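# Move wooden block from bench onto cart floor

## Task

Lift the wooden block from the bench and lay it flat on the floor of the cart, at the end with the handle, next to the profiles. The drop flap must stay open, and anything that was already in its right place must still be there at the finish. To finish, release the block, withdraw both hands so they are empty and clear of the cart, and touch nothing at all. The robot must stay upright and level: a fall or a lean counts as a failure.

## Robot and tools

ROBOT. A Rainbow Robotics RB-Y1 in a physics simulator. It has a two-wheel differential base with rear casters, a folding torso (squat, shift, pitch, yaw), a head with pan and tilt, and two 7-joint arms, each ending in a parallel gripper. Each hand has a wrist camera whose case sticks out sideways and can bump into things. The base is 0.58 m wide and reaches 0.10 m in front of the wheel axle and 0.57 m behind it. A spin on the spot sweeps a radius of 0.58 m. The base cannot move sideways.

FRAMES. All positions are in metres. The base frame has its origin on the floor midway between the drive wheels, with x forward, y to the left and z up. The chest, left_hand and right_hand lines are reported in this frame. A hand point is the spot midway between the finger pads. The fingers point along the hand's -z axis and close along its x axis. base_odometry is measured against the base frame as it was at the start. It comes from wheel rotation only, so slipping or a collision can corrupt it. Its heading is in rad, with positive meaning left.

TOOLS.
move: carries one action and returns state plus images.
- base: a single velocity command {x_m_s, turn_rad_s, for_s}, not a pose. x_m_s is forward speed in m/s (0.005 to 0.4 in either direction, or 0). turn_rad_s is turning rate in rad/s, positive to the left (0.02 to 1.509 in either direction, or 0). for_s is how long, in seconds (0.1 to 5). Any speed you omit is 0. Acceleration is 0.4 m/s², or 0.5 rad/s² when turning, so the base coasts for up to 1 s after a straight run and up to 3.1 s after a turn. If |x_m_s| + 0.27·|turn_rad_s| exceeds 0.4, both speeds are scaled down together.
- joints: absolute targets keyed by joint name. Angles are in rad and grippers in m of opening (0 to 0.1). Main ranges: torso_squat_rad 0 to 1.2, torso_shift_rad -0.3 to 0.6, torso_pitch_rad -0.2 to 1.4 (positive bows forward), torso_yaw_rad -1.5 to 1.5 (lift both arms outward by at least 0.2 rad first). Shoulder pitch ±2.356, where negative swings the arm forward and up. left_shoulder_roll 0 to 3.141 and right_shoulder_roll -3.141 to 0, each lifting the arm outward. Elbow -2.617 to 0.01, where negative bends it. head_pan_rad ±0.523 and head_tilt_rad -0.35 to 1.57, where positive looks down. The torso also has combined limits: squat+shift ≤ 1.52; squat−shift+pitch ≤ 1.57; shift+0.5·pitch−0.4·squat ≤ 0.7; shift+0.3·pitch−0.5·squat ≤ 0.39. A command that breaks one goes only part way and reports off_target.
- target: an absolute pose for one hand, {side: "left"|"right", x, y, z (m, base frame, range -3 to 3), quat_wxyz}, using the same convention as the printed hand lines. It is solved once into joint angles, so the hand travels on an arc that can bow by more than 0.1 m on long moves. Break long moves into short steps. It is only allowed alone or together with min_time_s, and it is refused while an earlier move is still running. The hand status reports reached (within 10 mm and 2°), short (with the remaining distance) or refused (with the reason).
- min_time_s: the minimum duration, 0.1 to 8 s, for this action's arm, head and torso motions.
- contact_limits: current caps for left_gripper_m and right_gripper_m, in mA, 200 to 672.5. The default is 672.5 and a cap stays in force until you change it. Lower values give a softer grip.
- cameras: any of head_camera, left_wrist_camera, right_wrist_camera, all. [] returns no images.
- blocking: false returns after about 0.5 s while the motion continues. Use wait(0) to check progress, reported in the "earlier move" line.
wait(seconds 0–10, cameras): issues no command and returns state and images.
stop(cameras): brakes every running motion. A braked joint can still keep pressing.
zoom_image(camera, region [x0,y0,x1,y1] in pixels, at most 504×504): gives a closer view of that camera's latest image.
finished_scene(scene): closes the current scene. Pass that scene's number. This cannot be undone.
read_manual: returns only licence text.

RESULT LINES. The "move" line says done, or gives the worst status. Per-motion statuses are done, moving, off_target (came to rest away from the target, possibly still pushing), stopped, time_out, contact_stop (torso only) and limit_stop_at_<name> (a self-collision guard; nothing is pushing). not_followed / "joint command not followed" means the arm check blocked a command that would hit itself or the other arm. A time_out or contact_stop on one joint halts its whole group (torso, left arm or right arm). If a refusal or an unrequested stop appears, the rest of that reply's move, wait and finished_scene calls are skipped. lidar_m gives 12 distances in 30° sectors, counter-clockwise from straight ahead, taken at 0.23 m height; - means nothing detected. motor_effort is wheel load in %; a wheel at rest reading above about 30 is probably pressing on something. Other lines report joint torques, external torques (an estimate of outside load), wrist force and torque (uncalibrated, offset up to 16 N), and motor temperatures.

GRIPPING. Command an opening at least 0.005 m narrower than the object's width. A gripper holding something reads off_target or done, and both are normal. Each arm is rated for 3 kg.

AVOID. Dropping the block, or releasing it while it is still moving. Slams and hard impacts. Arms pressing hard on each other, which can end the scene (keep shoulder rolls about 0.5 rad outward when both arms reach forward). Contact torque reaching a joint's load limit, which freezes the robot for 10 s. Overheated motors, from long held loads or stretched arms: MOTOR HOT at 65 °C, a brake stop at 80 °C. The base does not stop when it hits furniture, and a stalled wheel shuts the wheel motors off for 2 s. Driving the upper body into an edge can topple the robot, and so can heavy loads held far in front. Thinking time lets the simulation keep running. Loose objects can occasionally be nudged by outside disturbances.

Each tool is called after ">>>" by a JSON object that holds its "api" and its "payload", one argument or row to a line.

## Session

>>> {"api": "move", "payload": {
  "joints": {"head_tilt_rad":0.8},
  "cameras": ["head_camera"]
}}

>>> {"api": "move", "payload": {
  "joints": {"head_tilt_rad":0.6,"head_pan_rad":0.52},
  "cameras": ["head_camera"]
}}

>>> {"api": "move", "payload": {
  "joints": {"head_tilt_rad":0.6,"head_pan_rad":-0.52},
  "cameras": ["head_camera"]
}}

Scene clock: 0.93 s.
Joint torques (N m): left_arm=[-1.63 -0.91 0.64 -0.38 -0.08 -0.68 0.04] | right_arm=[-3.69 -0.55 -0.61 -1.36 -0.08 -0.48 -0.02]
External joint torques (N m): left_arm=[-0.25 -1.05 0.63 0.17 -0.09 -0.25 0.04] | right_arm=[-0.09 0.57 -0.57 0.27 -0.14 0.12 -0.04]
Motor temperatures (°C): left_arm=[30 28 32 36 34 33 38] | right_arm=[34 30 32 30 35 36 34]
Wrist force (N): left_arm=[-0.4 1.7 -7.7] | right_arm=[-2.6 0.6 -4.2]
Wrist torque (N m): left_arm=[-0.31 0.12 0.09] | right_arm=[-0.03 -0.11 -0.10]
Wrist force, peak (N): left_arm=[0.1 1.6 -7.9] | right_arm=[-2.9 0.8 -5.4]
move: done
base_odometry: x=+0.000 y=+0.000 heading=+0.000
lidar_m: 0.74 1.03 1.55 4.57 1.51 1.08 1.03 1.09 1.42 3.61 1.10 0.78
base_status: not commanded
joint_positions: torso_squat_rad=+0.350 torso_shift_rad=+0.000 torso_pitch_rad=+0.000 torso_yaw_rad=+0.000 left_shoulder_pitch_rad=+0.037 left_shoulder_roll_rad=+0.004 left_shoulder_yaw_rad=-0.043 left_elbow_rad=-0.196 left_forearm_roll_rad=-0.014 left_wrist_pitch_rad=+0.002 left_hand_roll_rad=+0.027 left_gripper_m=+0.099 right_shoulder_pitch_rad=-0.040 right_shoulder_roll_rad=-0.021 right_shoulder_yaw_rad=-0.018 right_elbow_rad=-0.235 right_forearm_roll_rad=+0.049 right_wrist_pitch_rad=-0.014 right_hand_roll_rad=+0.035 right_gripper_m=+0.099 head_pan_rad=+0.000 head_tilt_rad=+0.800
joint_status: all done
wheel_motors_off: 0
motor_effort: left_wheel=+0(1) right_wheel=+0(2)
chest: x=-0.2280 y=+0.0001 z=+1.2475 quat_wxyz=(+1.000, +0.000, +0.000, +0.000) (m; base frame)
left_hand: x=-0.1598 y=+0.2200 z=+0.5653 quat_wxyz=(+0.997, +0.000, -0.079, -0.009) (m; base frame)
right_hand: x=-0.0823 y=-0.2360 z=+0.5770 quat_wxyz=(+0.989, -0.016, -0.142, +0.041) (m; base frame)
pictures: head_camera
camera_calibration:
head_camera: T_world_to_cam=[[-0.00443635, -0.999504, -0.0311766, 0.0434261], [-0.676342, 0.0259634, -0.73613, 0.977865], [0.736575, 0.0178203, -0.676122, 1.07557], [0, 0, 0, 1]] pos_world=[-0.130674, -0.00115112, 1.44841]

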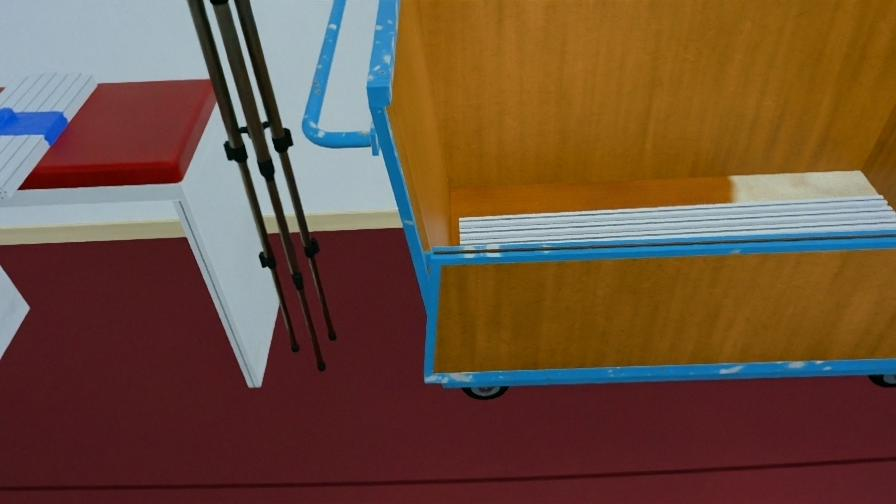

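Scene clock: 1.93 s.
Joint torques (N m): left_arm=[-1.54 -0.57 0.84 -0.46 -0.01 -0.65 -0.03] | right_arm=[-3.74 -0.72 -0.5 -1.37 -0.01 -0.44 -0.03]
External joint torques (N m): left_arm=[-0.16 -0.72 0.82 0.1 -0.01 -0.23 -0.02] | right_arm=[-0.14 0.39 -0.45 0.27 -0.08 0.16 -0.04]
Motor temperatures (°C): left_arm=[30 28 32 36 34 33 38] | right_arm=[34 30 32 30 35 36 34]
Wrist force (N): left_arm=[-0.4 1.5 -7.7] | right_arm=[-2.9 1.1 -4.5]
Wrist torque (N m): left_arm=[-0.28 0.11 0.08] | right_arm=[-0.11 -0.12 -0.09]
Wrist force, peak (N): left_arm=[-0.7 1.3 -8.3] | right_arm=[-2.9 1.1 -5.3]
move: done
base_odometry: x=+0.000 y=+0.000 heading=+0.000
lidar_m: 0.74 1.03 1.57 4.56 1.54 1.08 1.02 1.09 1.45 3.60 1.10 0.79
base_status: not commanded
joint_positions: torso_squat_rad=+0.350 torso_shift_rad=+0.000 torso_pitch_rad=+0.000 torso_yaw_rad=+0.000 left_shoulder_pitch_rad=+0.037 left_shoulder_roll_rad=+0.004 left_shoulder_yaw_rad=-0.043 left_elbow_rad=-0.196 left_forearm_roll_rad=-0.014 left_wrist_pitch_rad=+0.002 left_hand_roll_rad=+0.027 left_gripper_m=+0.099 right_shoulder_pitch_rad=-0.040 right_shoulder_roll_rad=-0.021 right_shoulder_yaw_rad=-0.018 right_elbow_rad=-0.235 right_forearm_roll_rad=+0.049 right_wrist_pitch_rad=-0.014 right_hand_roll_rad=+0.035 right_gripper_m=+0.099 head_pan_rad=+0.520 head_tilt_rad=+0.600
joint_status: all done
wheel_motors_off: 0
motor_effort: left_wheel=+0(1) right_wheel=+0(2)
chest: x=-0.2280 y=+0.0001 z=+1.2475 quat_wxyz=(+1.000, +0.000, +0.000, +0.000) (m; base frame)
left_hand: x=-0.1598 y=+0.2200 z=+0.5653 quat_wxyz=(+0.997, +0.000, -0.079, -0.009) (m; base frame)
right_hand: x=-0.0823 y=-0.2360 z=+0.5770 quat_wxyz=(+0.989, -0.016, -0.142, +0.041) (m; base frame)
pictures: head_camera
camera_calibration:
head_camera: T_world_to_cam=[[0.498213, -0.866484, -0.0314502, 0.14729], [-0.461322, -0.234191, -0.855767, 1.19539], [0.734143, 0.440863, -0.516405, 0.843793], [0, 0, 0, 1]] pos_world=[-0.141388, 0.0355768, 1.46335]

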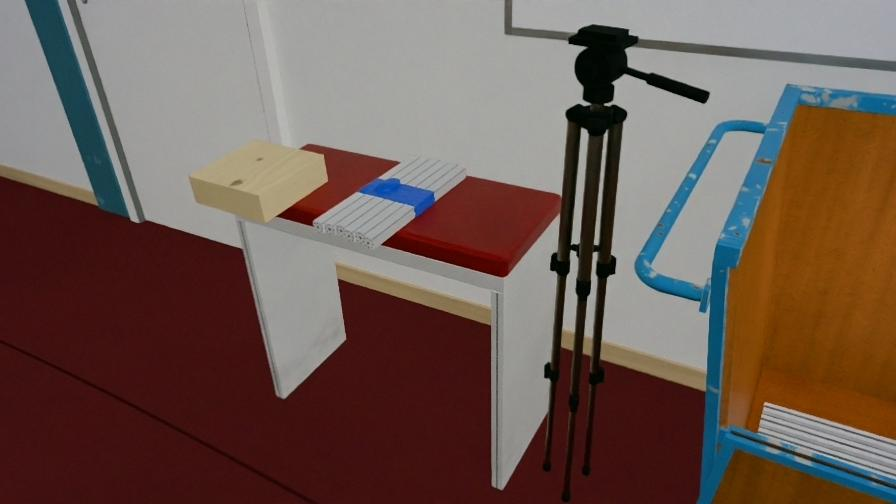

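Scene clock: 3.30 s.
Joint torques (N m): left_arm=[-1.75 -0.7 0.75 -0.42 -0.06 -0.56 -0.04] | right_arm=[-3.42 -0.66 -0.83 -1.49 -0.01 -0.54 0]
External joint torques (N m): left_arm=[-0.37 -0.85 0.74 0.13 -0.07 -0.13 -0.03] | right_arm=[0.18 0.46 -0.79 0.14 -0.07 0.06 -0.02]
Motor temperatures (°C): left_arm=[30 28 32 36 34 33 38] | right_arm=[34 30 32 30 35 36 34]
Wrist force (N): left_arm=[0.0 1.3 -7.4] | right_arm=[-2.5 1.0 -4.8]
Wrist torque (N m): left_arm=[-0.31 0.15 0.06] | right_arm=[-0.05 -0.05 -0.09]
Wrist force, peak (N): left_arm=[0.3 1.8 -8.1] | right_arm=[-2.9 1.1 -5.5]
move: done
base_odometry: x=+0.000 y=+0.000 heading=+0.000
lidar_m: 0.74 1.02 1.55 4.57 1.52 1.08 1.03 1.08 1.44 3.60 1.10 0.77
base_status: not commanded
joint_positions: torso_squat_rad=+0.350 torso_shift_rad=+0.000 torso_pitch_rad=+0.000 torso_yaw_rad=+0.000 left_shoulder_pitch_rad=+0.037 left_shoulder_roll_rad=+0.004 left_shoulder_yaw_rad=-0.043 left_elbow_rad=-0.196 left_forearm_roll_rad=-0.014 left_wrist_pitch_rad=+0.002 left_hand_roll_rad=+0.027 left_gripper_m=+0.099 right_shoulder_pitch_rad=-0.040 right_shoulder_roll_rad=-0.021 right_shoulder_yaw_rad=-0.018 right_elbow_rad=-0.235 right_forearm_roll_rad=+0.049 right_wrist_pitch_rad=-0.014 right_hand_roll_rad=+0.035 right_gripper_m=+0.099 head_pan_rad=-0.520 head_tilt_rad=+0.600
joint_status: all done
wheel_motors_off: 0
motor_effort: left_wheel=+1(1) right_wheel=+2(2)
chest: x=-0.2280 y=+0.0001 z=+1.2475 quat_wxyz=(+1.000, +0.000, +0.000, +0.000) (m; base frame)
left_hand: x=-0.1598 y=+0.2200 z=+0.5653 quat_wxyz=(+0.997, +0.000, -0.079, -0.009) (m; base frame)
right_hand: x=-0.0823 y=-0.2360 z=+0.5770 quat_wxyz=(+0.989, -0.016, -0.142, +0.041) (m; base frame)
pictures: head_camera
camera_calibration:
head_camera: T_world_to_cam=[[-0.495067, -0.868285, -0.0314512, -0.0572399], [-0.435413, 0.279258, -0.855821, 1.2007], [0.75188, -0.409995, -0.516314, 0.847468], [0, 0, 0, 1]] pos_world=[-0.142731, -0.0375481, 1.46335]

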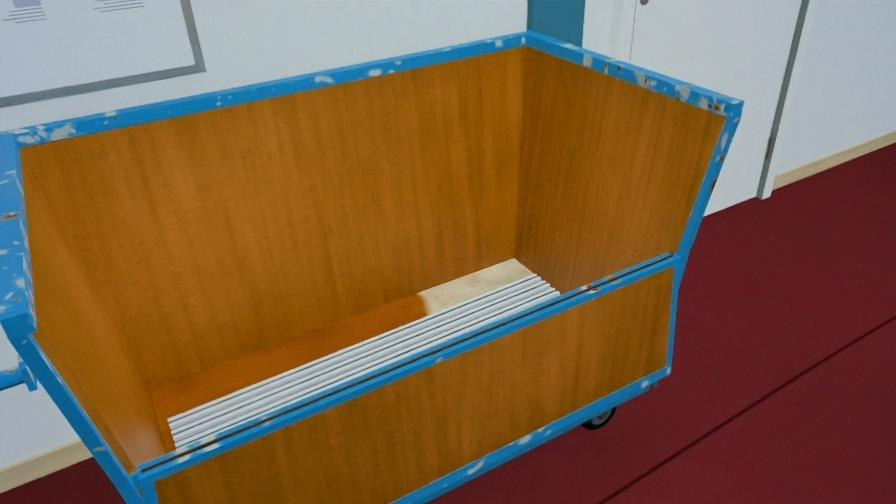

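>>> {"api": "move", "payload": {
  "joints": {"torso_squat_rad":0.0,"torso_shift_rad":0.1,"torso_pitch_rad":0.5,"head_tilt_rad":0.6,"head_pan_rad":0.0},
  "cameras": ["head_camera"]
}}

>>> {"api": "move", "payload": {
  "joints": {"head_tilt_rad":0.4,"head_pan_rad":0.52},
  "cameras": ["head_camera"]
}}

Scene clock: 14.77 s.
Joint torques (N m): left_arm=[11.1 -0.45 0.73 4.82 -0.01 0.34 -0.03] | right_arm=[10.14 -0.2 -0.89 4.09 -0.15 0.45 0]
External joint torques (N m): left_arm=[-0.82 -0.76 0.69 0.13 0 -0.22 -0.05] | right_arm=[0.35 0.62 -0.63 0.65 -0.09 0.09 0.01]
Motor temperatures (°C): left_arm=[30 28 32 36 34 33 38] | right_arm=[34 30 32 30 35 36 34]
Wrist force (N): left_arm=[3.1 1.3 -6.7] | right_arm=[0.4 0.5 -5.2]
Wrist torque (N m): left_arm=[-0.28 0.32 0.01] | right_arm=[0.00 0.07 -0.07]
Wrist force, peak (N): left_arm=[0.2 1.5 -8.5] | right_arm=[-2.7 1.4 -5.3]
move: done
base_odometry: x=+0.000 y=+0.000 heading=+0.000
lidar_m: 0.75 1.03 1.57 4.57 1.51 1.07 1.02 1.08 1.43 3.61 1.09 0.79
base_status: not commanded
joint_positions: torso_squat_rad=+0.000 torso_shift_rad=+0.100 torso_pitch_rad=+0.500 torso_yaw_rad=+0.000 left_shoulder_pitch_rad=+0.037 left_shoulder_roll_rad=+0.004 left_shoulder_yaw_rad=-0.043 left_elbow_rad=-0.196 left_forearm_roll_rad=-0.014 left_wrist_pitch_rad=+0.002 left_hand_roll_rad=+0.027 left_gripper_m=+0.099 right_shoulder_pitch_rad=-0.040 right_shoulder_roll_rad=-0.021 right_shoulder_yaw_rad=-0.018 right_elbow_rad=-0.235 right_forearm_roll_rad=+0.049 right_wrist_pitch_rad=-0.014 right_hand_roll_rad=+0.035 right_gripper_m=+0.099 head_pan_rad=+0.000 head_tilt_rad=+0.600
joint_status: all done
wheel_motors_off: 0
motor_effort: left_wheel=+0(2) right_wheel=-2(3)
chest: x=-0.0097 y=+0.0001 z=+1.2485 quat_wxyz=(+0.969, +0.000, +0.247, +0.000) (m; base frame)
left_hand: x=-0.2770 y=+0.2200 z=+0.6171 quat_wxyz=(+0.985, -0.003, +0.170, -0.008) (m; base frame)
right_hand: x=-0.2034 y=-0.2360 z=+0.5903 quat_wxyz=(+0.993, -0.006, +0.107, +0.043) (m; base frame)
pictures: head_camera
camera_calibration:
head_camera: T_world_to_cam=[[-0.0135026, -0.999506, -0.0283837, 0.0407649], [-0.863727, 0.0259607, -0.503291, 0.854228], [0.503779, 0.01772, -0.863651, 1.11282], [0, 0, 0, 1]] pos_world=[0.177753, -0.00115087, 1.39217]

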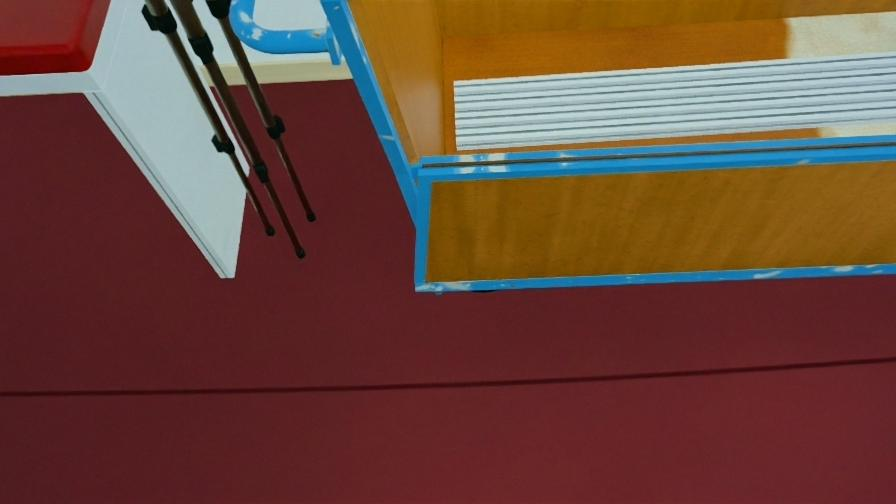

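Scene clock: 15.77 s.
Joint torques (N m): left_arm=[10.85 -0.54 0.59 4.81 -0.12 0.4 -0.08] | right_arm=[10.13 -0.43 -0.98 3.97 -0.19 0.38 -0.12]
External joint torques (N m): left_arm=[-1.08 -0.84 0.55 0.11 -0.11 -0.17 -0.09] | right_arm=[0.34 0.39 -0.73 0.53 -0.14 0.03 -0.11]
Motor temperatures (°C): left_arm=[30 28 32 36 34 33 38] | right_arm=[34 30 32 30 35 36 34]
Wrist force (N): left_arm=[3.1 1.4 -7.2] | right_arm=[0.4 0.8 -5.1]
Wrist torque (N m): left_arm=[-0.26 0.33 0.05] | right_arm=[-0.06 0.07 -0.07]
Wrist force, peak (N): left_arm=[3.3 1.2 -8.3] | right_arm=[0.6 1.3 -5.5]
move: done
base_odometry: x=+0.000 y=+0.000 heading=+0.000
lidar_m: 0.74 1.02 1.56 4.55 1.51 1.08 1.03 1.08 1.44 3.60 1.09 0.78
base_status: not commanded
joint_positions: torso_squat_rad=+0.000 torso_shift_rad=+0.100 torso_pitch_rad=+0.500 torso_yaw_rad=+0.000 left_shoulder_pitch_rad=+0.037 left_shoulder_roll_rad=+0.004 left_shoulder_yaw_rad=-0.043 left_elbow_rad=-0.196 left_forearm_roll_rad=-0.014 left_wrist_pitch_rad=+0.002 left_hand_roll_rad=+0.027 left_gripper_m=+0.099 right_shoulder_pitch_rad=-0.040 right_shoulder_roll_rad=-0.021 right_shoulder_yaw_rad=-0.018 right_elbow_rad=-0.235 right_forearm_roll_rad=+0.049 right_wrist_pitch_rad=-0.014 right_hand_roll_rad=+0.035 right_gripper_m=+0.099 head_pan_rad=+0.520 head_tilt_rad=+0.400
joint_status: all done
wheel_motors_off: 0
motor_effort: left_wheel=-1(2) right_wheel=-1(2)
chest: x=-0.0097 y=+0.0001 z=+1.2485 quat_wxyz=(+0.969, +0.000, +0.247, +0.000) (m; base frame)
left_hand: x=-0.2770 y=+0.2200 z=+0.6171 quat_wxyz=(+0.985, -0.003, +0.170, -0.008) (m; base frame)
right_hand: x=-0.2034 y=-0.2360 z=+0.5903 quat_wxyz=(+0.993, -0.006, +0.107, +0.043) (m; base frame)
pictures: head_camera
camera_calibration:
head_camera: T_world_to_cam=[[0.427271, -0.863434, -0.268182, 0.333211], [-0.718866, -0.144537, -0.679956, 1.08868], [0.548335, 0.483313, -0.68245, 0.851878], [0, 0, 0, 1]] pos_world=[0.173133, 0.0333375, 1.41098]

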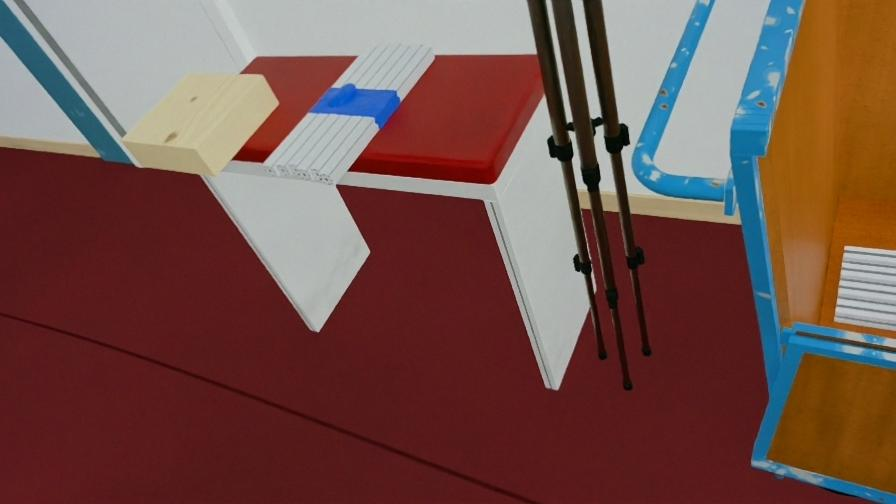

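>>> {"api": "move", "payload": {
  "base": {"x_m_s":0.3,"for_s":1.15},
  "joints": {"head_pan_rad":0,"head_tilt_rad":0.65},
  "cameras": ["head_camera"]
}}

>>> {"api": "move", "payload": {
  "joints": {"head_pan_rad":-0.4,"head_tilt_rad":0.4},
  "cameras": ["head_camera"]
}}

Scene clock: 24.30 s.
Joint torques (N m): left_arm=[11.34 -0.35 0.64 4.75 0 0.4 -0.06] | right_arm=[10.4 -0.23 -0.64 4.17 -0.11 0.37 -0.01]
External joint torques (N m): left_arm=[-0.59 -0.66 0.61 0.05 0.01 -0.16 -0.07] | right_arm=[0.61 0.59 -0.39 0.74 -0.06 0.02 0]
Motor temperatures (°C): left_arm=[31 28 32 36 34 33 38] | right_arm=[34 30 32 30 35 36 34]
Wrist force (N): left_arm=[2.3 1.5 -6.7] | right_arm=[0.1 0.7 -5.1]
Wrist torque (N m): left_arm=[-0.36 0.18 0.02] | right_arm=[-0.03 0.02 -0.06]
Wrist force, peak (N): left_arm=[2.8 1.8 -8.2] | right_arm=[0.6 0.9 -5.5]
move: done
base_odometry: x=+0.350 y=+0.000 heading=+0.000
lidar_m: 0.39 0.42 0.78 4.13 2.03 1.44 1.38 1.44 1.91 4.83 0.59 0.42
base_status: done (sent for 1.17 of 1.17 s)
joint_positions: torso_squat_rad=+0.000 torso_shift_rad=+0.100 torso_pitch_rad=+0.500 torso_yaw_rad=+0.000 left_shoulder_pitch_rad=+0.037 left_shoulder_roll_rad=+0.004 left_shoulder_yaw_rad=-0.043 left_elbow_rad=-0.196 left_forearm_roll_rad=-0.014 left_wrist_pitch_rad=+0.002 left_hand_roll_rad=+0.027 left_gripper_m=+0.099 right_shoulder_pitch_rad=-0.040 right_shoulder_roll_rad=-0.021 right_shoulder_yaw_rad=-0.018 right_elbow_rad=-0.235 right_forearm_roll_rad=+0.049 right_wrist_pitch_rad=-0.014 right_hand_roll_rad=+0.035 right_gripper_m=+0.099 head_pan_rad=+0.000 head_tilt_rad=+0.650
joint_status: all done
wheel_motors_off: 0
motor_effort: left_wheel=+0(23) right_wheel=+1(50)
chest: x=-0.0097 y=+0.0001 z=+1.2485 quat_wxyz=(+0.969, +0.000, +0.247, +0.000) (m; base frame)
left_hand: x=-0.2770 y=+0.2200 z=+0.6171 quat_wxyz=(+0.985, -0.003, +0.170, -0.008) (m; base frame)
right_hand: x=-0.2033 y=-0.2360 z=+0.5903 quat_wxyz=(+0.993, -0.006, +0.107, +0.043) (m; base frame)
pictures: head_camera
camera_calibration:
head_camera: T_world_to_cam=[[-0.0148609, -0.999504, -0.0277647, 0.0400268], [-0.887784, 0.0259648, -0.459527, 0.794888], [0.46002, 0.01782, -0.887729, 1.15145], [0, 0, 0, 1]] pos_world=[0.176592, -0.00115111, 1.38856]

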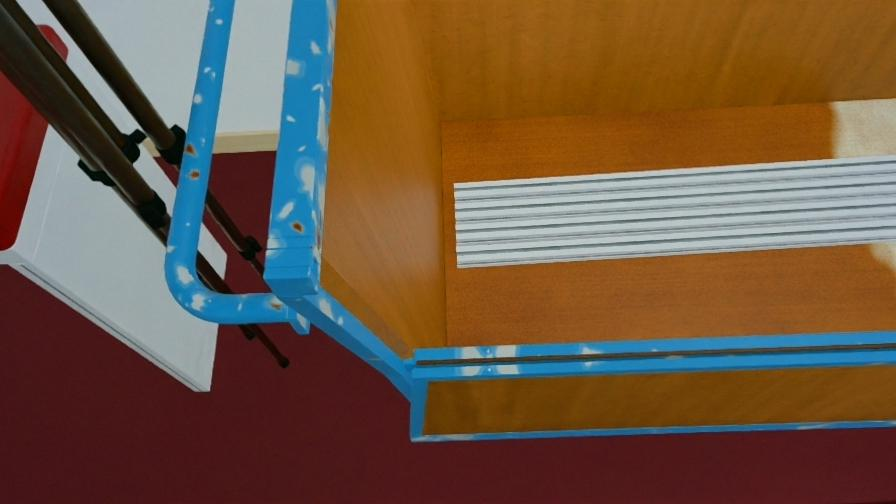

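Scene clock: 25.23 s.
Joint torques (N m): left_arm=[11.11 -0.46 0.73 4.68 0.01 0.27 0.05] | right_arm=[10.91 -0.65 -0.92 4.32 -0.21 0.42 -0.05]
External joint torques (N m): left_arm=[-0.81 -0.76 0.69 -0.01 0.02 -0.29 0.03] | right_arm=[1.12 0.16 -0.67 0.88 -0.16 0.07 -0.03]
Motor temperatures (°C): left_arm=[31 28 32 36 34 33 38] | right_arm=[34 30 32 30 35 36 34]
Wrist force (N): left_arm=[3.6 1.3 -6.7] | right_arm=[1.0 0.8 -4.7]
Wrist torque (N m): left_arm=[-0.26 0.39 0.03] | right_arm=[-0.04 0.14 -0.11]
Wrist force, peak (N): left_arm=[3.6 1.0 -7.7] | right_arm=[0.3 1.2 -5.3]
move: done
base_odometry: x=+0.350 y=+0.000 heading=+0.000
lidar_m: 0.38 0.41 0.78 4.12 2.03 1.45 1.38 1.44 1.91 4.84 0.59 0.42
base_status: not commanded
joint_positions: torso_squat_rad=+0.000 torso_shift_rad=+0.100 torso_pitch_rad=+0.500 torso_yaw_rad=+0.000 left_shoulder_pitch_rad=+0.037 left_shoulder_roll_rad=+0.004 left_shoulder_yaw_rad=-0.043 left_elbow_rad=-0.196 left_forearm_roll_rad=-0.014 left_wrist_pitch_rad=+0.002 left_hand_roll_rad=+0.027 left_gripper_m=+0.099 right_shoulder_pitch_rad=-0.040 right_shoulder_roll_rad=-0.021 right_shoulder_yaw_rad=-0.018 right_elbow_rad=-0.235 right_forearm_roll_rad=+0.049 right_wrist_pitch_rad=-0.014 right_hand_roll_rad=+0.035 right_gripper_m=+0.099 head_pan_rad=-0.400 head_tilt_rad=+0.400
joint_status: all done
wheel_motors_off: 0
motor_effort: left_wheel=+0(1) right_wheel=-1(1)
chest: x=-0.0097 y=+0.0001 z=+1.2485 quat_wxyz=(+0.969, +0.000, +0.247, +0.000) (m; base frame)
left_hand: x=-0.2770 y=+0.2200 z=+0.6171 quat_wxyz=(+0.985, -0.003, +0.170, -0.008) (m; base frame)
right_hand: x=-0.2033 y=-0.2360 z=+0.5903 quat_wxyz=(+0.993, -0.006, +0.107, +0.043) (m; base frame)
pictures: head_camera
camera_calibration:
head_camera: T_world_to_cam=[[-0.349666, -0.923731, 0.156381, -0.184976], [-0.714375, 0.154891, -0.682405, 1.09161], [0.606137, -0.350329, -0.714051, 0.890624], [0, 0, 0, 1]] pos_world=[0.175303, -0.0279379, 1.4098]

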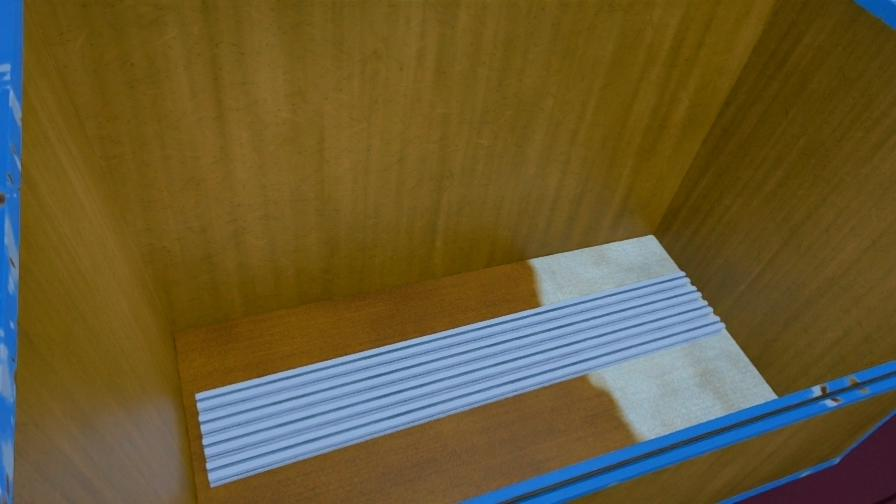

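>>> {"api": "move", "payload": {
  "base": {"x_m_s":-0.3,"for_s":0.5},
  "joints": {"torso_pitch_rad":0.3,"torso_shift_rad":0.0,"torso_squat_rad":0.3,"head_pan_rad":0,"head_tilt_rad":0.7},
  "cameras": []
}}

>>> {"api": "move", "payload": {
  "base": {"turn_rad_s":0.8,"for_s":1.967},
  "cameras": []
}}

>>> {"api": "move", "payload": {
  "base": {"x_m_s":0.35,"for_s":3.57},
  "cameras": []
}}

>>> {"api": "move", "payload": {
  "base": {"turn_rad_s":-0.8,"for_s":1.967},
  "joints": {"head_tilt_rad":0.5},
  "cameras": ["head_camera"]
}}

Scene clock: 39.87 s.
Joint torques (N m): left_arm=[5.67 -0.53 0.56 2.51 -0.15 -0.04 0.01] | right_arm=[4.53 -0.57 -0.93 1.9 -0.11 0 0.01]
External joint torques (N m): left_arm=[-1.1 -0.78 0.53 -0.15 -0.15 -0.21 0] | right_arm=[-0.01 0.39 -0.76 0.46 -0.1 0.04 0.01]
Motor temperatures (°C): left_arm=[31 28 32 36 34 33 37] | right_arm=[34 30 32 30 35 36 34]
Wrist force (N): left_arm=[1.5 1.2 -7.4] | right_arm=[-0.8 0.4 -5.0]
Wrist torque (N m): left_arm=[-0.27 0.20 0.06] | right_arm=[-0.01 0.01 -0.07]
Wrist force, peak (N): left_arm=[1.7 1.9 -8.4] | right_arm=[-1.0 0.9 -5.7]
move: done
base_odometry: x=+0.250 y=+0.000 heading=+0.000
lidar_m: 0.49 0.80 1.44 4.52 1.89 1.34 1.27 1.33 1.79 4.50 0.73 0.50
base_status: done (sent for 0.5 of 0.5 s)
joint_positions: torso_squat_rad=+0.300 torso_shift_rad=+0.000 torso_pitch_rad=+0.300 torso_yaw_rad=+0.000 left_shoulder_pitch_rad=+0.037 left_shoulder_roll_rad=+0.004 left_shoulder_yaw_rad=-0.043 left_elbow_rad=-0.196 left_forearm_roll_rad=-0.014 left_wrist_pitch_rad=+0.002 left_hand_roll_rad=+0.027 left_gripper_m=+0.099 right_shoulder_pitch_rad=-0.040 right_shoulder_roll_rad=-0.021 right_shoulder_yaw_rad=-0.018 right_elbow_rad=-0.235 right_forearm_roll_rad=+0.049 right_wrist_pitch_rad=-0.014 right_hand_roll_rad=+0.035 right_gripper_m=+0.099 head_pan_rad=+0.000 head_tilt_rad=+0.700
joint_status: all done
wheel_motors_off: 0
motor_effort: left_wheel=+2(26) right_wheel=+1(28)
chest: x=-0.1367 y=+0.0001 z=+1.2449 quat_wxyz=(+0.989, +0.000, +0.149, +0.000) (m; base frame)
left_hand: x=-0.2731 y=+0.2200 z=+0.5729 quat_wxyz=(+0.997, -0.002, +0.071, -0.009) (m; base frame)
right_hand: x=-0.1955 y=-0.2360 z=+0.5613 quat_wxyz=(+0.999, -0.010, +0.007, +0.043) (m; base frame)
pictures: none
No camera images: "cameras" was empty.

Scene clock: 43.77 s.
Joint torques (N m): left_arm=[5.76 -0.7 0.8 2.66 -0.12 -0.08 -0.06] | right_arm=[4.62 -0.59 -0.42 1.87 -0.22 0.04 0]
External joint torques (N m): left_arm=[-1.02 -0.96 0.77 -0.01 -0.12 -0.25 -0.07] | right_arm=[0.09 0.37 -0.25 0.43 -0.21 0.07 0]
Motor temperatures (°C): left_arm=[31 28 32 36 34 33 37] | right_arm=[34 30 32 30 35 36 34]
Wrist force (N): left_arm=[1.3 1.3 -7.2] | right_arm=[-0.9 0.9 -5.3]
Wrist torque (N m): left_arm=[-0.27 0.19 0.07] | right_arm=[-0.10 -0.04 -0.11]
Wrist force, peak (N): left_arm=[1.3 1.4 -8.5] | right_arm=[-1.4 0.8 -5.8]
move: done
base_odometry: x=+0.250 y=+0.000 heading=+1.573
lidar_m: 4.70 1.86 1.33 1.27 1.33 1.78 4.66 0.73 0.53 0.51 0.81 1.44
base_status: done (sent for 1.97 of 1.97 s)
joint_positions: torso_squat_rad=+0.300 torso_shift_rad=+0.000 torso_pitch_rad=+0.300 torso_yaw_rad=+0.000 left_shoulder_pitch_rad=+0.037 left_shoulder_roll_rad=+0.004 left_shoulder_yaw_rad=-0.043 left_elbow_rad=-0.196 left_forearm_roll_rad=-0.014 left_wrist_pitch_rad=+0.002 left_hand_roll_rad=+0.027 left_gripper_m=+0.099 right_shoulder_pitch_rad=-0.040 right_shoulder_roll_rad=-0.021 right_shoulder_yaw_rad=-0.018 right_elbow_rad=-0.235 right_forearm_roll_rad=+0.049 right_wrist_pitch_rad=-0.014 right_hand_roll_rad=+0.035 right_gripper_m=+0.099 head_pan_rad=+0.000 head_tilt_rad=+0.700
joint_status: not commanded
wheel_motors_off: 0
motor_effort: left_wheel=+4(46) right_wheel=+19(42)
chest: x=-0.1366 y=+0.0001 z=+1.2449 quat_wxyz=(+0.989, +0.000, +0.149, +0.000) (m; base frame)
left_hand: x=-0.2731 y=+0.2200 z=+0.5729 quat_wxyz=(+0.997, -0.002, +0.071, -0.009) (m; base frame)
right_hand: x=-0.1955 y=-0.2360 z=+0.5613 quat_wxyz=(+0.999, -0.010, +0.007, +0.043) (m; base frame)
pictures: none
No camera images: "cameras" was empty.

Scene clock: 48.57 s.
Joint torques (N m): left_arm=[6.32 -0.79 0.57 2.66 -0.18 -0.01 -0.04] | right_arm=[5.35 -0.46 -0.79 2.12 -0.02 0.03 -0.08]
External joint torques (N m): left_arm=[-0.46 -1.04 0.54 0 -0.17 -0.18 -0.05] | right_arm=[0.8 0.51 -0.62 0.67 -0.01 0.06 -0.08]
Motor temperatures (°C): left_arm=[31 28 32 36 34 33 37] | right_arm=[34 30 32 30 35 36 34]
Wrist force (N): left_arm=[1.4 1.3 -7.5] | right_arm=[-0.5 0.5 -5.3]
Wrist torque (N m): left_arm=[-0.27 0.18 0.08] | right_arm=[-0.03 0.01 -0.07]
Wrist force, peak (N): left_arm=[2.3 1.4 -8.1] | right_arm=[0.0 0.8 -5.7]
move: done
base_odometry: x=+0.247 y=+1.248 heading=+1.574
lidar_m: 4.36 1.91 1.35 1.30 1.34 1.81 2.05 0.96 0.96 0.65 1.29 1.74
base_status: done (sent for 3.57 of 3.57 s)
joint_positions: torso_squat_rad=+0.300 torso_shift_rad=+0.000 torso_pitch_rad=+0.300 torso_yaw_rad=+0.000 left_shoulder_pitch_rad=+0.037 left_shoulder_roll_rad=+0.004 left_shoulder_yaw_rad=-0.043 left_elbow_rad=-0.196 left_forearm_roll_rad=-0.014 left_wrist_pitch_rad=+0.002 left_hand_roll_rad=+0.027 left_gripper_m=+0.099 right_shoulder_pitch_rad=-0.040 right_shoulder_roll_rad=-0.021 right_shoulder_yaw_rad=-0.018 right_elbow_rad=-0.235 right_forearm_roll_rad=+0.049 right_wrist_pitch_rad=-0.014 right_hand_roll_rad=+0.035 right_gripper_m=+0.099 head_pan_rad=+0.000 head_tilt_rad=+0.700
joint_status: not commanded
wheel_motors_off: 0
motor_effort: left_wheel=+17(45) right_wheel=-15(48)
chest: x=-0.1365 y=+0.0001 z=+1.2448 quat_wxyz=(+0.989, +0.000, +0.149, +0.000) (m; base frame)
left_hand: x=-0.2730 y=+0.2200 z=+0.5729 quat_wxyz=(+0.997, -0.002, +0.071, -0.009) (m; base frame)
right_hand: x=-0.1954 y=-0.2360 z=+0.5613 quat_wxyz=(+0.999, -0.010, +0.007, +0.043) (m; base frame)
pictures: none
No camera images: "cameras" was empty.

Scene clock: 52.50 s.
Joint torques (N m): left_arm=[5.76 -0.57 0.82 2.57 -0.12 -0.05 0.03] | right_arm=[5.55 -0.22 -0.94 2.08 -0.09 0 -0.07]
External joint torques (N m): left_arm=[-1.01 -0.82 0.79 -0.1 -0.12 -0.22 0.02] | right_arm=[1.01 0.75 -0.76 0.64 -0.09 0.03 -0.07]
Motor temperatures (°C): left_arm=[31 28 32 36 34 33 37] | right_arm=[34 30 32 30 35 36 34]
Wrist force (N): left_arm=[0.7 1.4 -6.7] | right_arm=[-0.6 0.7 -5.4]
Wrist torque (N m): left_arm=[-0.32 0.11 0.04] | right_arm=[-0.04 0.00 -0.09]
Wrist force, peak (N): left_arm=[2.1 1.9 -8.4] | right_arm=[-0.9 1.4 -5.7]
move: done
base_odometry: x=+0.246 y=+1.248 heading=+0.001
lidar_m: 0.64 1.29 1.73 4.37 1.91 1.37 1.28 1.36 1.82 2.12 0.95 0.94
base_status: done (sent for 1.97 of 1.97 s)
joint_positions: torso_squat_rad=+0.300 torso_shift_rad=+0.000 torso_pitch_rad=+0.300 torso_yaw_rad=+0.000 left_shoulder_pitch_rad=+0.037 left_shoulder_roll_rad=+0.004 left_shoulder_yaw_rad=-0.043 left_elbow_rad=-0.196 left_forearm_roll_rad=-0.014 left_wrist_pitch_rad=+0.002 left_hand_roll_rad=+0.027 left_gripper_m=+0.099 right_shoulder_pitch_rad=-0.040 right_shoulder_roll_rad=-0.021 right_shoulder_yaw_rad=-0.018 right_elbow_rad=-0.235 right_forearm_roll_rad=+0.049 right_wrist_pitch_rad=-0.014 right_hand_roll_rad=+0.035 right_gripper_m=+0.099 head_pan_rad=+0.000 head_tilt_rad=+0.500
joint_status: all done
wheel_motors_off: 0
motor_effort: left_wheel=+22(44) right_wheel=+1(48)
chest: x=-0.1365 y=+0.0001 z=+1.2448 quat_wxyz=(+0.989, +0.000, +0.149, +0.000) (m; base frame)
left_hand: x=-0.2730 y=+0.2200 z=+0.5729 quat_wxyz=(+0.997, -0.002, +0.071, -0.009) (m; base frame)
right_hand: x=-0.1955 y=-0.2360 z=+0.5613 quat_wxyz=(+0.999, -0.010, +0.007, +0.043) (m; base frame)
pictures: head_camera
camera_calibration:
head_camera: T_world_to_cam=[[-0.0045067, -0.999502, -0.0312457, 0.043526], [-0.676447, 0.0260593, -0.73603, 1.06558], [0.736478, 0.017819, -0.676227, 0.953295], [0, 0, 0, 1]] pos_world=[0.0189263, -0.00125083, 1.43031]

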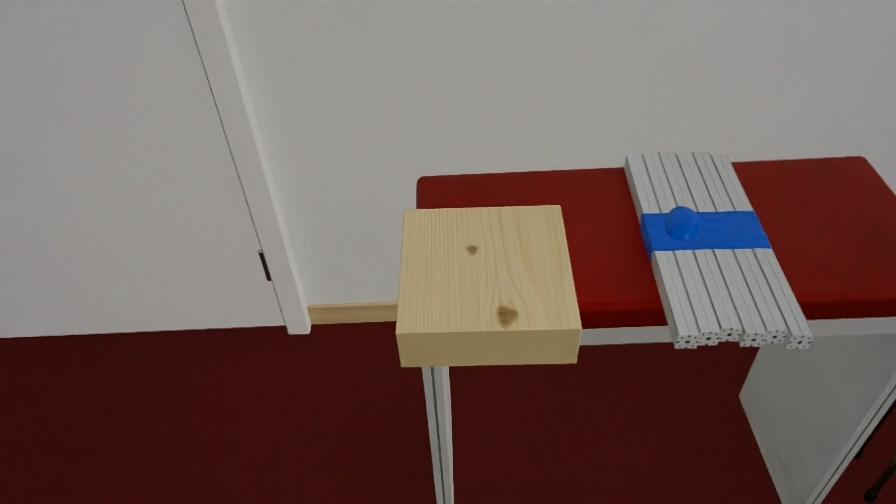

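>>> {"api": "move", "payload": {
  "base": {"x_m_s":0.2,"for_s":1.0},
  "joints": {"head_tilt_rad":0.75,"left_shoulder_roll_rad":0.35,"right_shoulder_roll_rad":-0.35,"left_elbow_rad":-2.0,"right_elbow_rad":-2.0,"left_shoulder_pitch_rad":0.3,"right_shoulder_pitch_rad":0.3},
  "cameras": []
}}

>>> {"api": "move", "payload": {
  "target": {"side":"right","x":0.492,"y":-0.22,"z":0.9,"quat_wxyz":[0.9964,0.085,0,0]},
  "cameras": []
}}

>>> {"api": "move", "payload": {
  "target": {"side":"left","x":0.492,"y":0.15,"z":0.9,"quat_wxyz":[0.9964,-0.085,0,0]}
}}

Scene clock: 59.63 s.
Joint torques (N m): left_arm=[-0.46 3.62 4.52 -8.98 -0.1 -2.02 -0.03] | right_arm=[0.57 -6.13 -4.38 -9.71 0.06 -1.64 0.02]
External joint torques (N m): left_arm=[0.53 -0.94 0.83 0.84 -0.16 -0.14 0.02] | right_arm=[1 -0.68 -0.31 -0.46 -0.13 0.11 -0.02]
Motor temperatures (°C): left_arm=[31 28 32 36 34 33 37] | right_arm=[34 30 32 30 35 36 34]
Wrist force (N): left_arm=[-5.5 -0.1 -3.0] | right_arm=[-6.4 3.7 0.4]
Wrist torque (N m): left_arm=[-0.22 -0.17 0.15] | right_arm=[-0.32 -0.34 -0.12]
Wrist force, peak (N): left_arm=[1.3 1.0 -8.7] | right_arm=[-6.5 3.8 -0.3]
move: done
base_odometry: x=+0.447 y=+1.248 heading=+0.001
lidar_m: 0.44 1.09 1.43 3.72 2.23 1.58 1.50 1.57 2.09 1.26 0.80 0.92
base_status: done (sent for 1 of 1 s)
joint_positions: torso_squat_rad=+0.300 torso_shift_rad=+0.000 torso_pitch_rad=+0.300 torso_yaw_rad=+0.000 left_shoulder_pitch_rad=+0.300 left_shoulder_roll_rad=+0.350 left_shoulder_yaw_rad=-0.043 left_elbow_rad=-2.000 left_forearm_roll_rad=-0.014 left_wrist_pitch_rad=+0.002 left_hand_roll_rad=+0.027 left_gripper_m=+0.099 right_shoulder_pitch_rad=+0.300 right_shoulder_roll_rad=-0.350 right_shoulder_yaw_rad=-0.018 right_elbow_rad=-2.000 right_forearm_roll_rad=+0.049 right_wrist_pitch_rad=-0.014 right_hand_roll_rad=+0.035 right_gripper_m=+0.099 head_pan_rad=+0.000 head_tilt_rad=+0.750
joint_status: all done
wheel_motors_off: 0
motor_effort: left_wheel=-9(49) right_wheel=+9(45)
chest: x=-0.1366 y=+0.0001 z=+1.2448 quat_wxyz=(+0.989, +0.000, +0.149, +0.000) (m; base frame)
left_hand: x=+0.2329 y=+0.2828 z=+0.9697 quat_wxyz=(+0.758, +0.069, -0.632, -0.147) (m; base frame)
right_hand: x=+0.2368 y=-0.3095 z=+0.9826 quat_wxyz=(+0.741, -0.128, -0.636, +0.176) (m; base frame)
pictures: none
No camera images: "cameras" was empty.

Scene clock: 62.03 s.
Joint torques (N m): left_arm=[-0.89 3.21 4.41 -9.34 0 -2.14 -0.13] | right_arm=[-22.78 -8.3 -2.56 -8.18 0.11 -1.01 -0.2]
External joint torques (N m): left_arm=[0.09 -1.36 0.72 0.48 -0.05 -0.27 -0.09] | right_arm=[0.46 0.73 -1.99 0 0.03 0 -0.23]
Motor temperatures (°C): left_arm=[31 28 32 36 34 33 37] | right_arm=[34 30 32 30 35 36 34]
Wrist force (N): left_arm=[-4.9 -0.3 -2.9] | right_arm=[-3.9 0.3 -4.0]
Wrist torque (N m): left_arm=[-0.23 -0.11 0.15] | right_arm=[-0.07 -0.20 -0.12]
Wrist force, peak (N): left_arm=[-6.0 -0.3 -3.2] | right_arm=[-7.0 2.5 -1.4]
move: short
base_odometry: x=+0.447 y=+1.248 heading=+0.001
lidar_m: 0.44 1.08 1.43 3.73 2.21 1.58 1.49 1.56 2.08 1.26 0.80 0.93
base_status: not commanded
joint_positions: torso_squat_rad=+0.300 torso_shift_rad=+0.000 torso_pitch_rad=+0.300 torso_yaw_rad=+0.000 left_shoulder_pitch_rad=+0.300 left_shoulder_roll_rad=+0.350 left_shoulder_yaw_rad=-0.043 left_elbow_rad=-2.000 left_forearm_roll_rad=-0.014 left_wrist_pitch_rad=+0.002 left_hand_roll_rad=+0.027 left_gripper_m=+0.099 right_shoulder_pitch_rad=-1.307 right_shoulder_roll_rad=-0.333 right_shoulder_yaw_rad=-0.051 right_elbow_rad=-0.267 right_forearm_roll_rad=-0.420 right_wrist_pitch_rad=+0.740 right_hand_roll_rad=+0.020 right_gripper_m=+0.099 head_pan_rad=+0.000 head_tilt_rad=+0.750
joint_status: all done
wheel_motors_off: 0
motor_effort: left_wheel=-9(12) right_wheel=+8(13)
chest: x=-0.1366 y=+0.0001 z=+1.2448 quat_wxyz=(+0.989, +0.000, +0.149, +0.000) (m; base frame)
left_hand: x=+0.2328 y=+0.2829 z=+0.9696 quat_wxyz=(+0.758, +0.069, -0.632, -0.147) (m; base frame)
right_hand: x=+0.4910 y=-0.2199 z=+0.9007 quat_wxyz=(+0.963, +0.051, -0.263, -0.022) (m; base frame)
right_hand_status: short (checked arc, as near as the solve gets, planned for 2.1 s): 1 mm and 30.9 deg off. The place is met; only the turn is off.
pictures: none
No camera images: "cameras" was empty.

Scene clock: 64.50 s.
Joint torques (N m): left_arm=[-21.63 6.67 2.73 -7.76 0.04 -1.49 0.17] | right_arm=[-23.31 -8.32 -2.16 -8.59 0.14 -1.18 -0.22]
External joint torques (N m): left_arm=[2.33 -0.88 2.02 1.11 -0.12 -0.35 0.2] | right_arm=[-0.07 0.71 -1.59 -0.41 0.06 -0.17 -0.24]
Motor temperatures (°C): left_arm=[31 28 32 36 34 33 37] | right_arm=[34 30 32 30 35 36 34]
Wrist force (N): left_arm=[-2.1 2.7 -6.9] | right_arm=[-3.8 0.3 -4.0]
Wrist torque (N m): left_arm=[-0.42 0.09 0.12] | right_arm=[-0.09 -0.17 -0.09]
Wrist force, peak (N): left_arm=[-2.8 1.9 -7.5] | right_arm=[-4.6 0.1 -4.4]
move: short
base_odometry: x=+0.447 y=+1.248 heading=+0.001
lidar_m: 0.44 1.09 1.44 3.73 2.21 1.57 1.50 1.56 2.08 1.27 0.81 0.92
base_status: not commanded
joint_positions: torso_squat_rad=+0.300 torso_shift_rad=+0.000 torso_pitch_rad=+0.300 torso_yaw_rad=+0.000 left_shoulder_pitch_rad=-1.336 left_shoulder_roll_rad=+0.230 left_shoulder_yaw_rad=+0.044 left_elbow_rad=-0.267 left_forearm_roll_rad=+0.371 left_wrist_pitch_rad=+0.708 left_hand_roll_rad=+0.088 left_gripper_m=+0.099 right_shoulder_pitch_rad=-1.307 right_shoulder_roll_rad=-0.333 right_shoulder_yaw_rad=-0.051 right_elbow_rad=-0.267 right_forearm_roll_rad=-0.420 right_wrist_pitch_rad=+0.740 right_hand_roll_rad=+0.020 right_gripper_m=+0.099 head_pan_rad=+0.000 head_tilt_rad=+0.750
joint_status: all done
wheel_motors_off: 0
motor_effort: left_wheel=-9(9) right_wheel=+10(12)
chest: x=-0.1366 y=+0.0001 z=+1.2448 quat_wxyz=(+0.989, +0.000, +0.149, +0.000) (m; base frame)
left_hand: x=+0.4911 y=+0.1500 z=+0.9009 quat_wxyz=(+0.959, -0.081, -0.269, +0.023) (m; base frame)
left_hand_status: short (checked arc, as near as the solve gets, planned for 2.1 s): 1 mm and 31.4 deg off. The place is met; only the turn is off.
right_hand: x=+0.4909 y=-0.2200 z=+0.9005 quat_wxyz=(+0.963, +0.051, -0.263, -0.022) (m; base frame)
pictures: head_camera, left_wrist_camera, right_wrist_camera
camera_calibration:
head_camera: T_world_to_cam=[[-0.0120973, -0.999502, -0.0291606, 0.0401187], [-0.837452, 0.0260624, -0.545889, 0.784743], [0.546377, 0.0178168, -0.83735, 1.1729], [0, 0, 0, 1]] pos_world=[0.0168243, -0.00125081, 1.41168]
left_wrist_camera: T_world_to_cam=[[0.858002, 0.112436, 0.50119, -0.8903], [-0.21515, -0.807357, 0.549441, -0.239199], [0.466416, -0.579252, -0.668523, 0.532625], [0, 0, 0, 1]] pos_world=[0.46399, 0.215506, 0.933707]
right_wrist_camera: T_world_to_cam=[[-0.846757, 0.0430575, -0.530234, 0.901409], [-0.277117, 0.815106, 0.508732, -0.115772], [0.454102, 0.577709, -0.678265, 0.587139], [0, 0, 0, 1]] pos_world=[0.464571, -0.283641, 0.93509]

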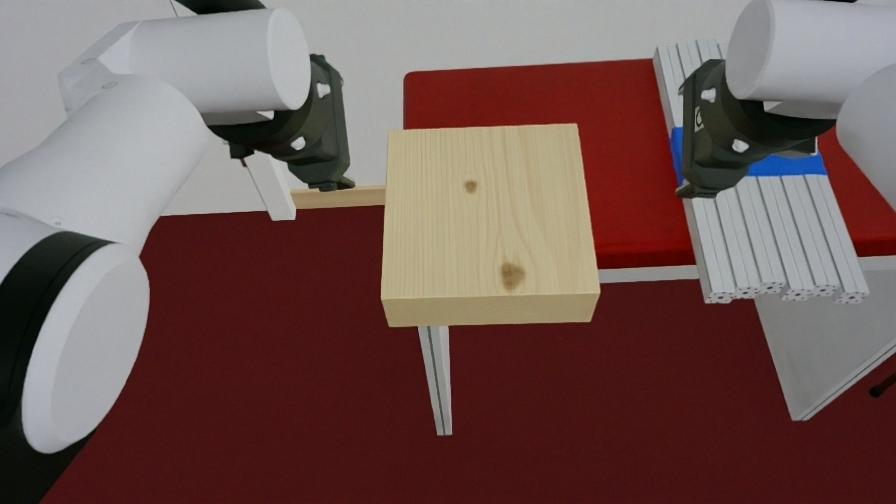

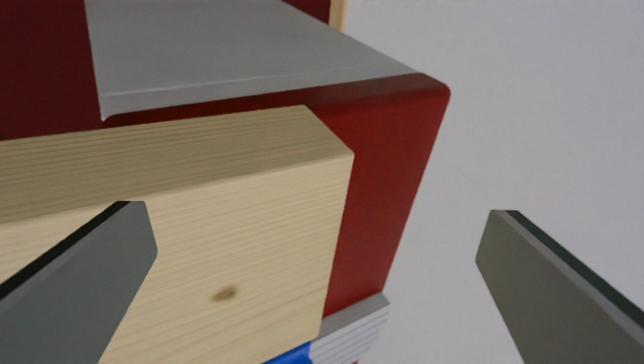

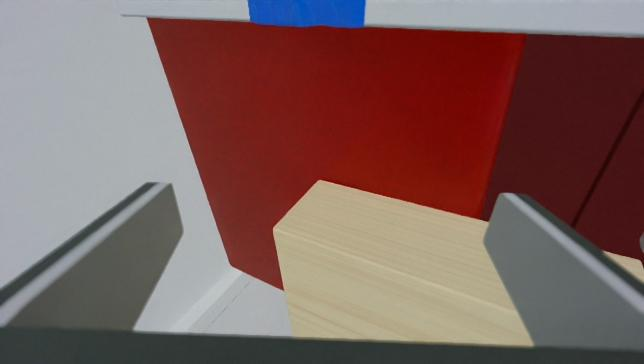

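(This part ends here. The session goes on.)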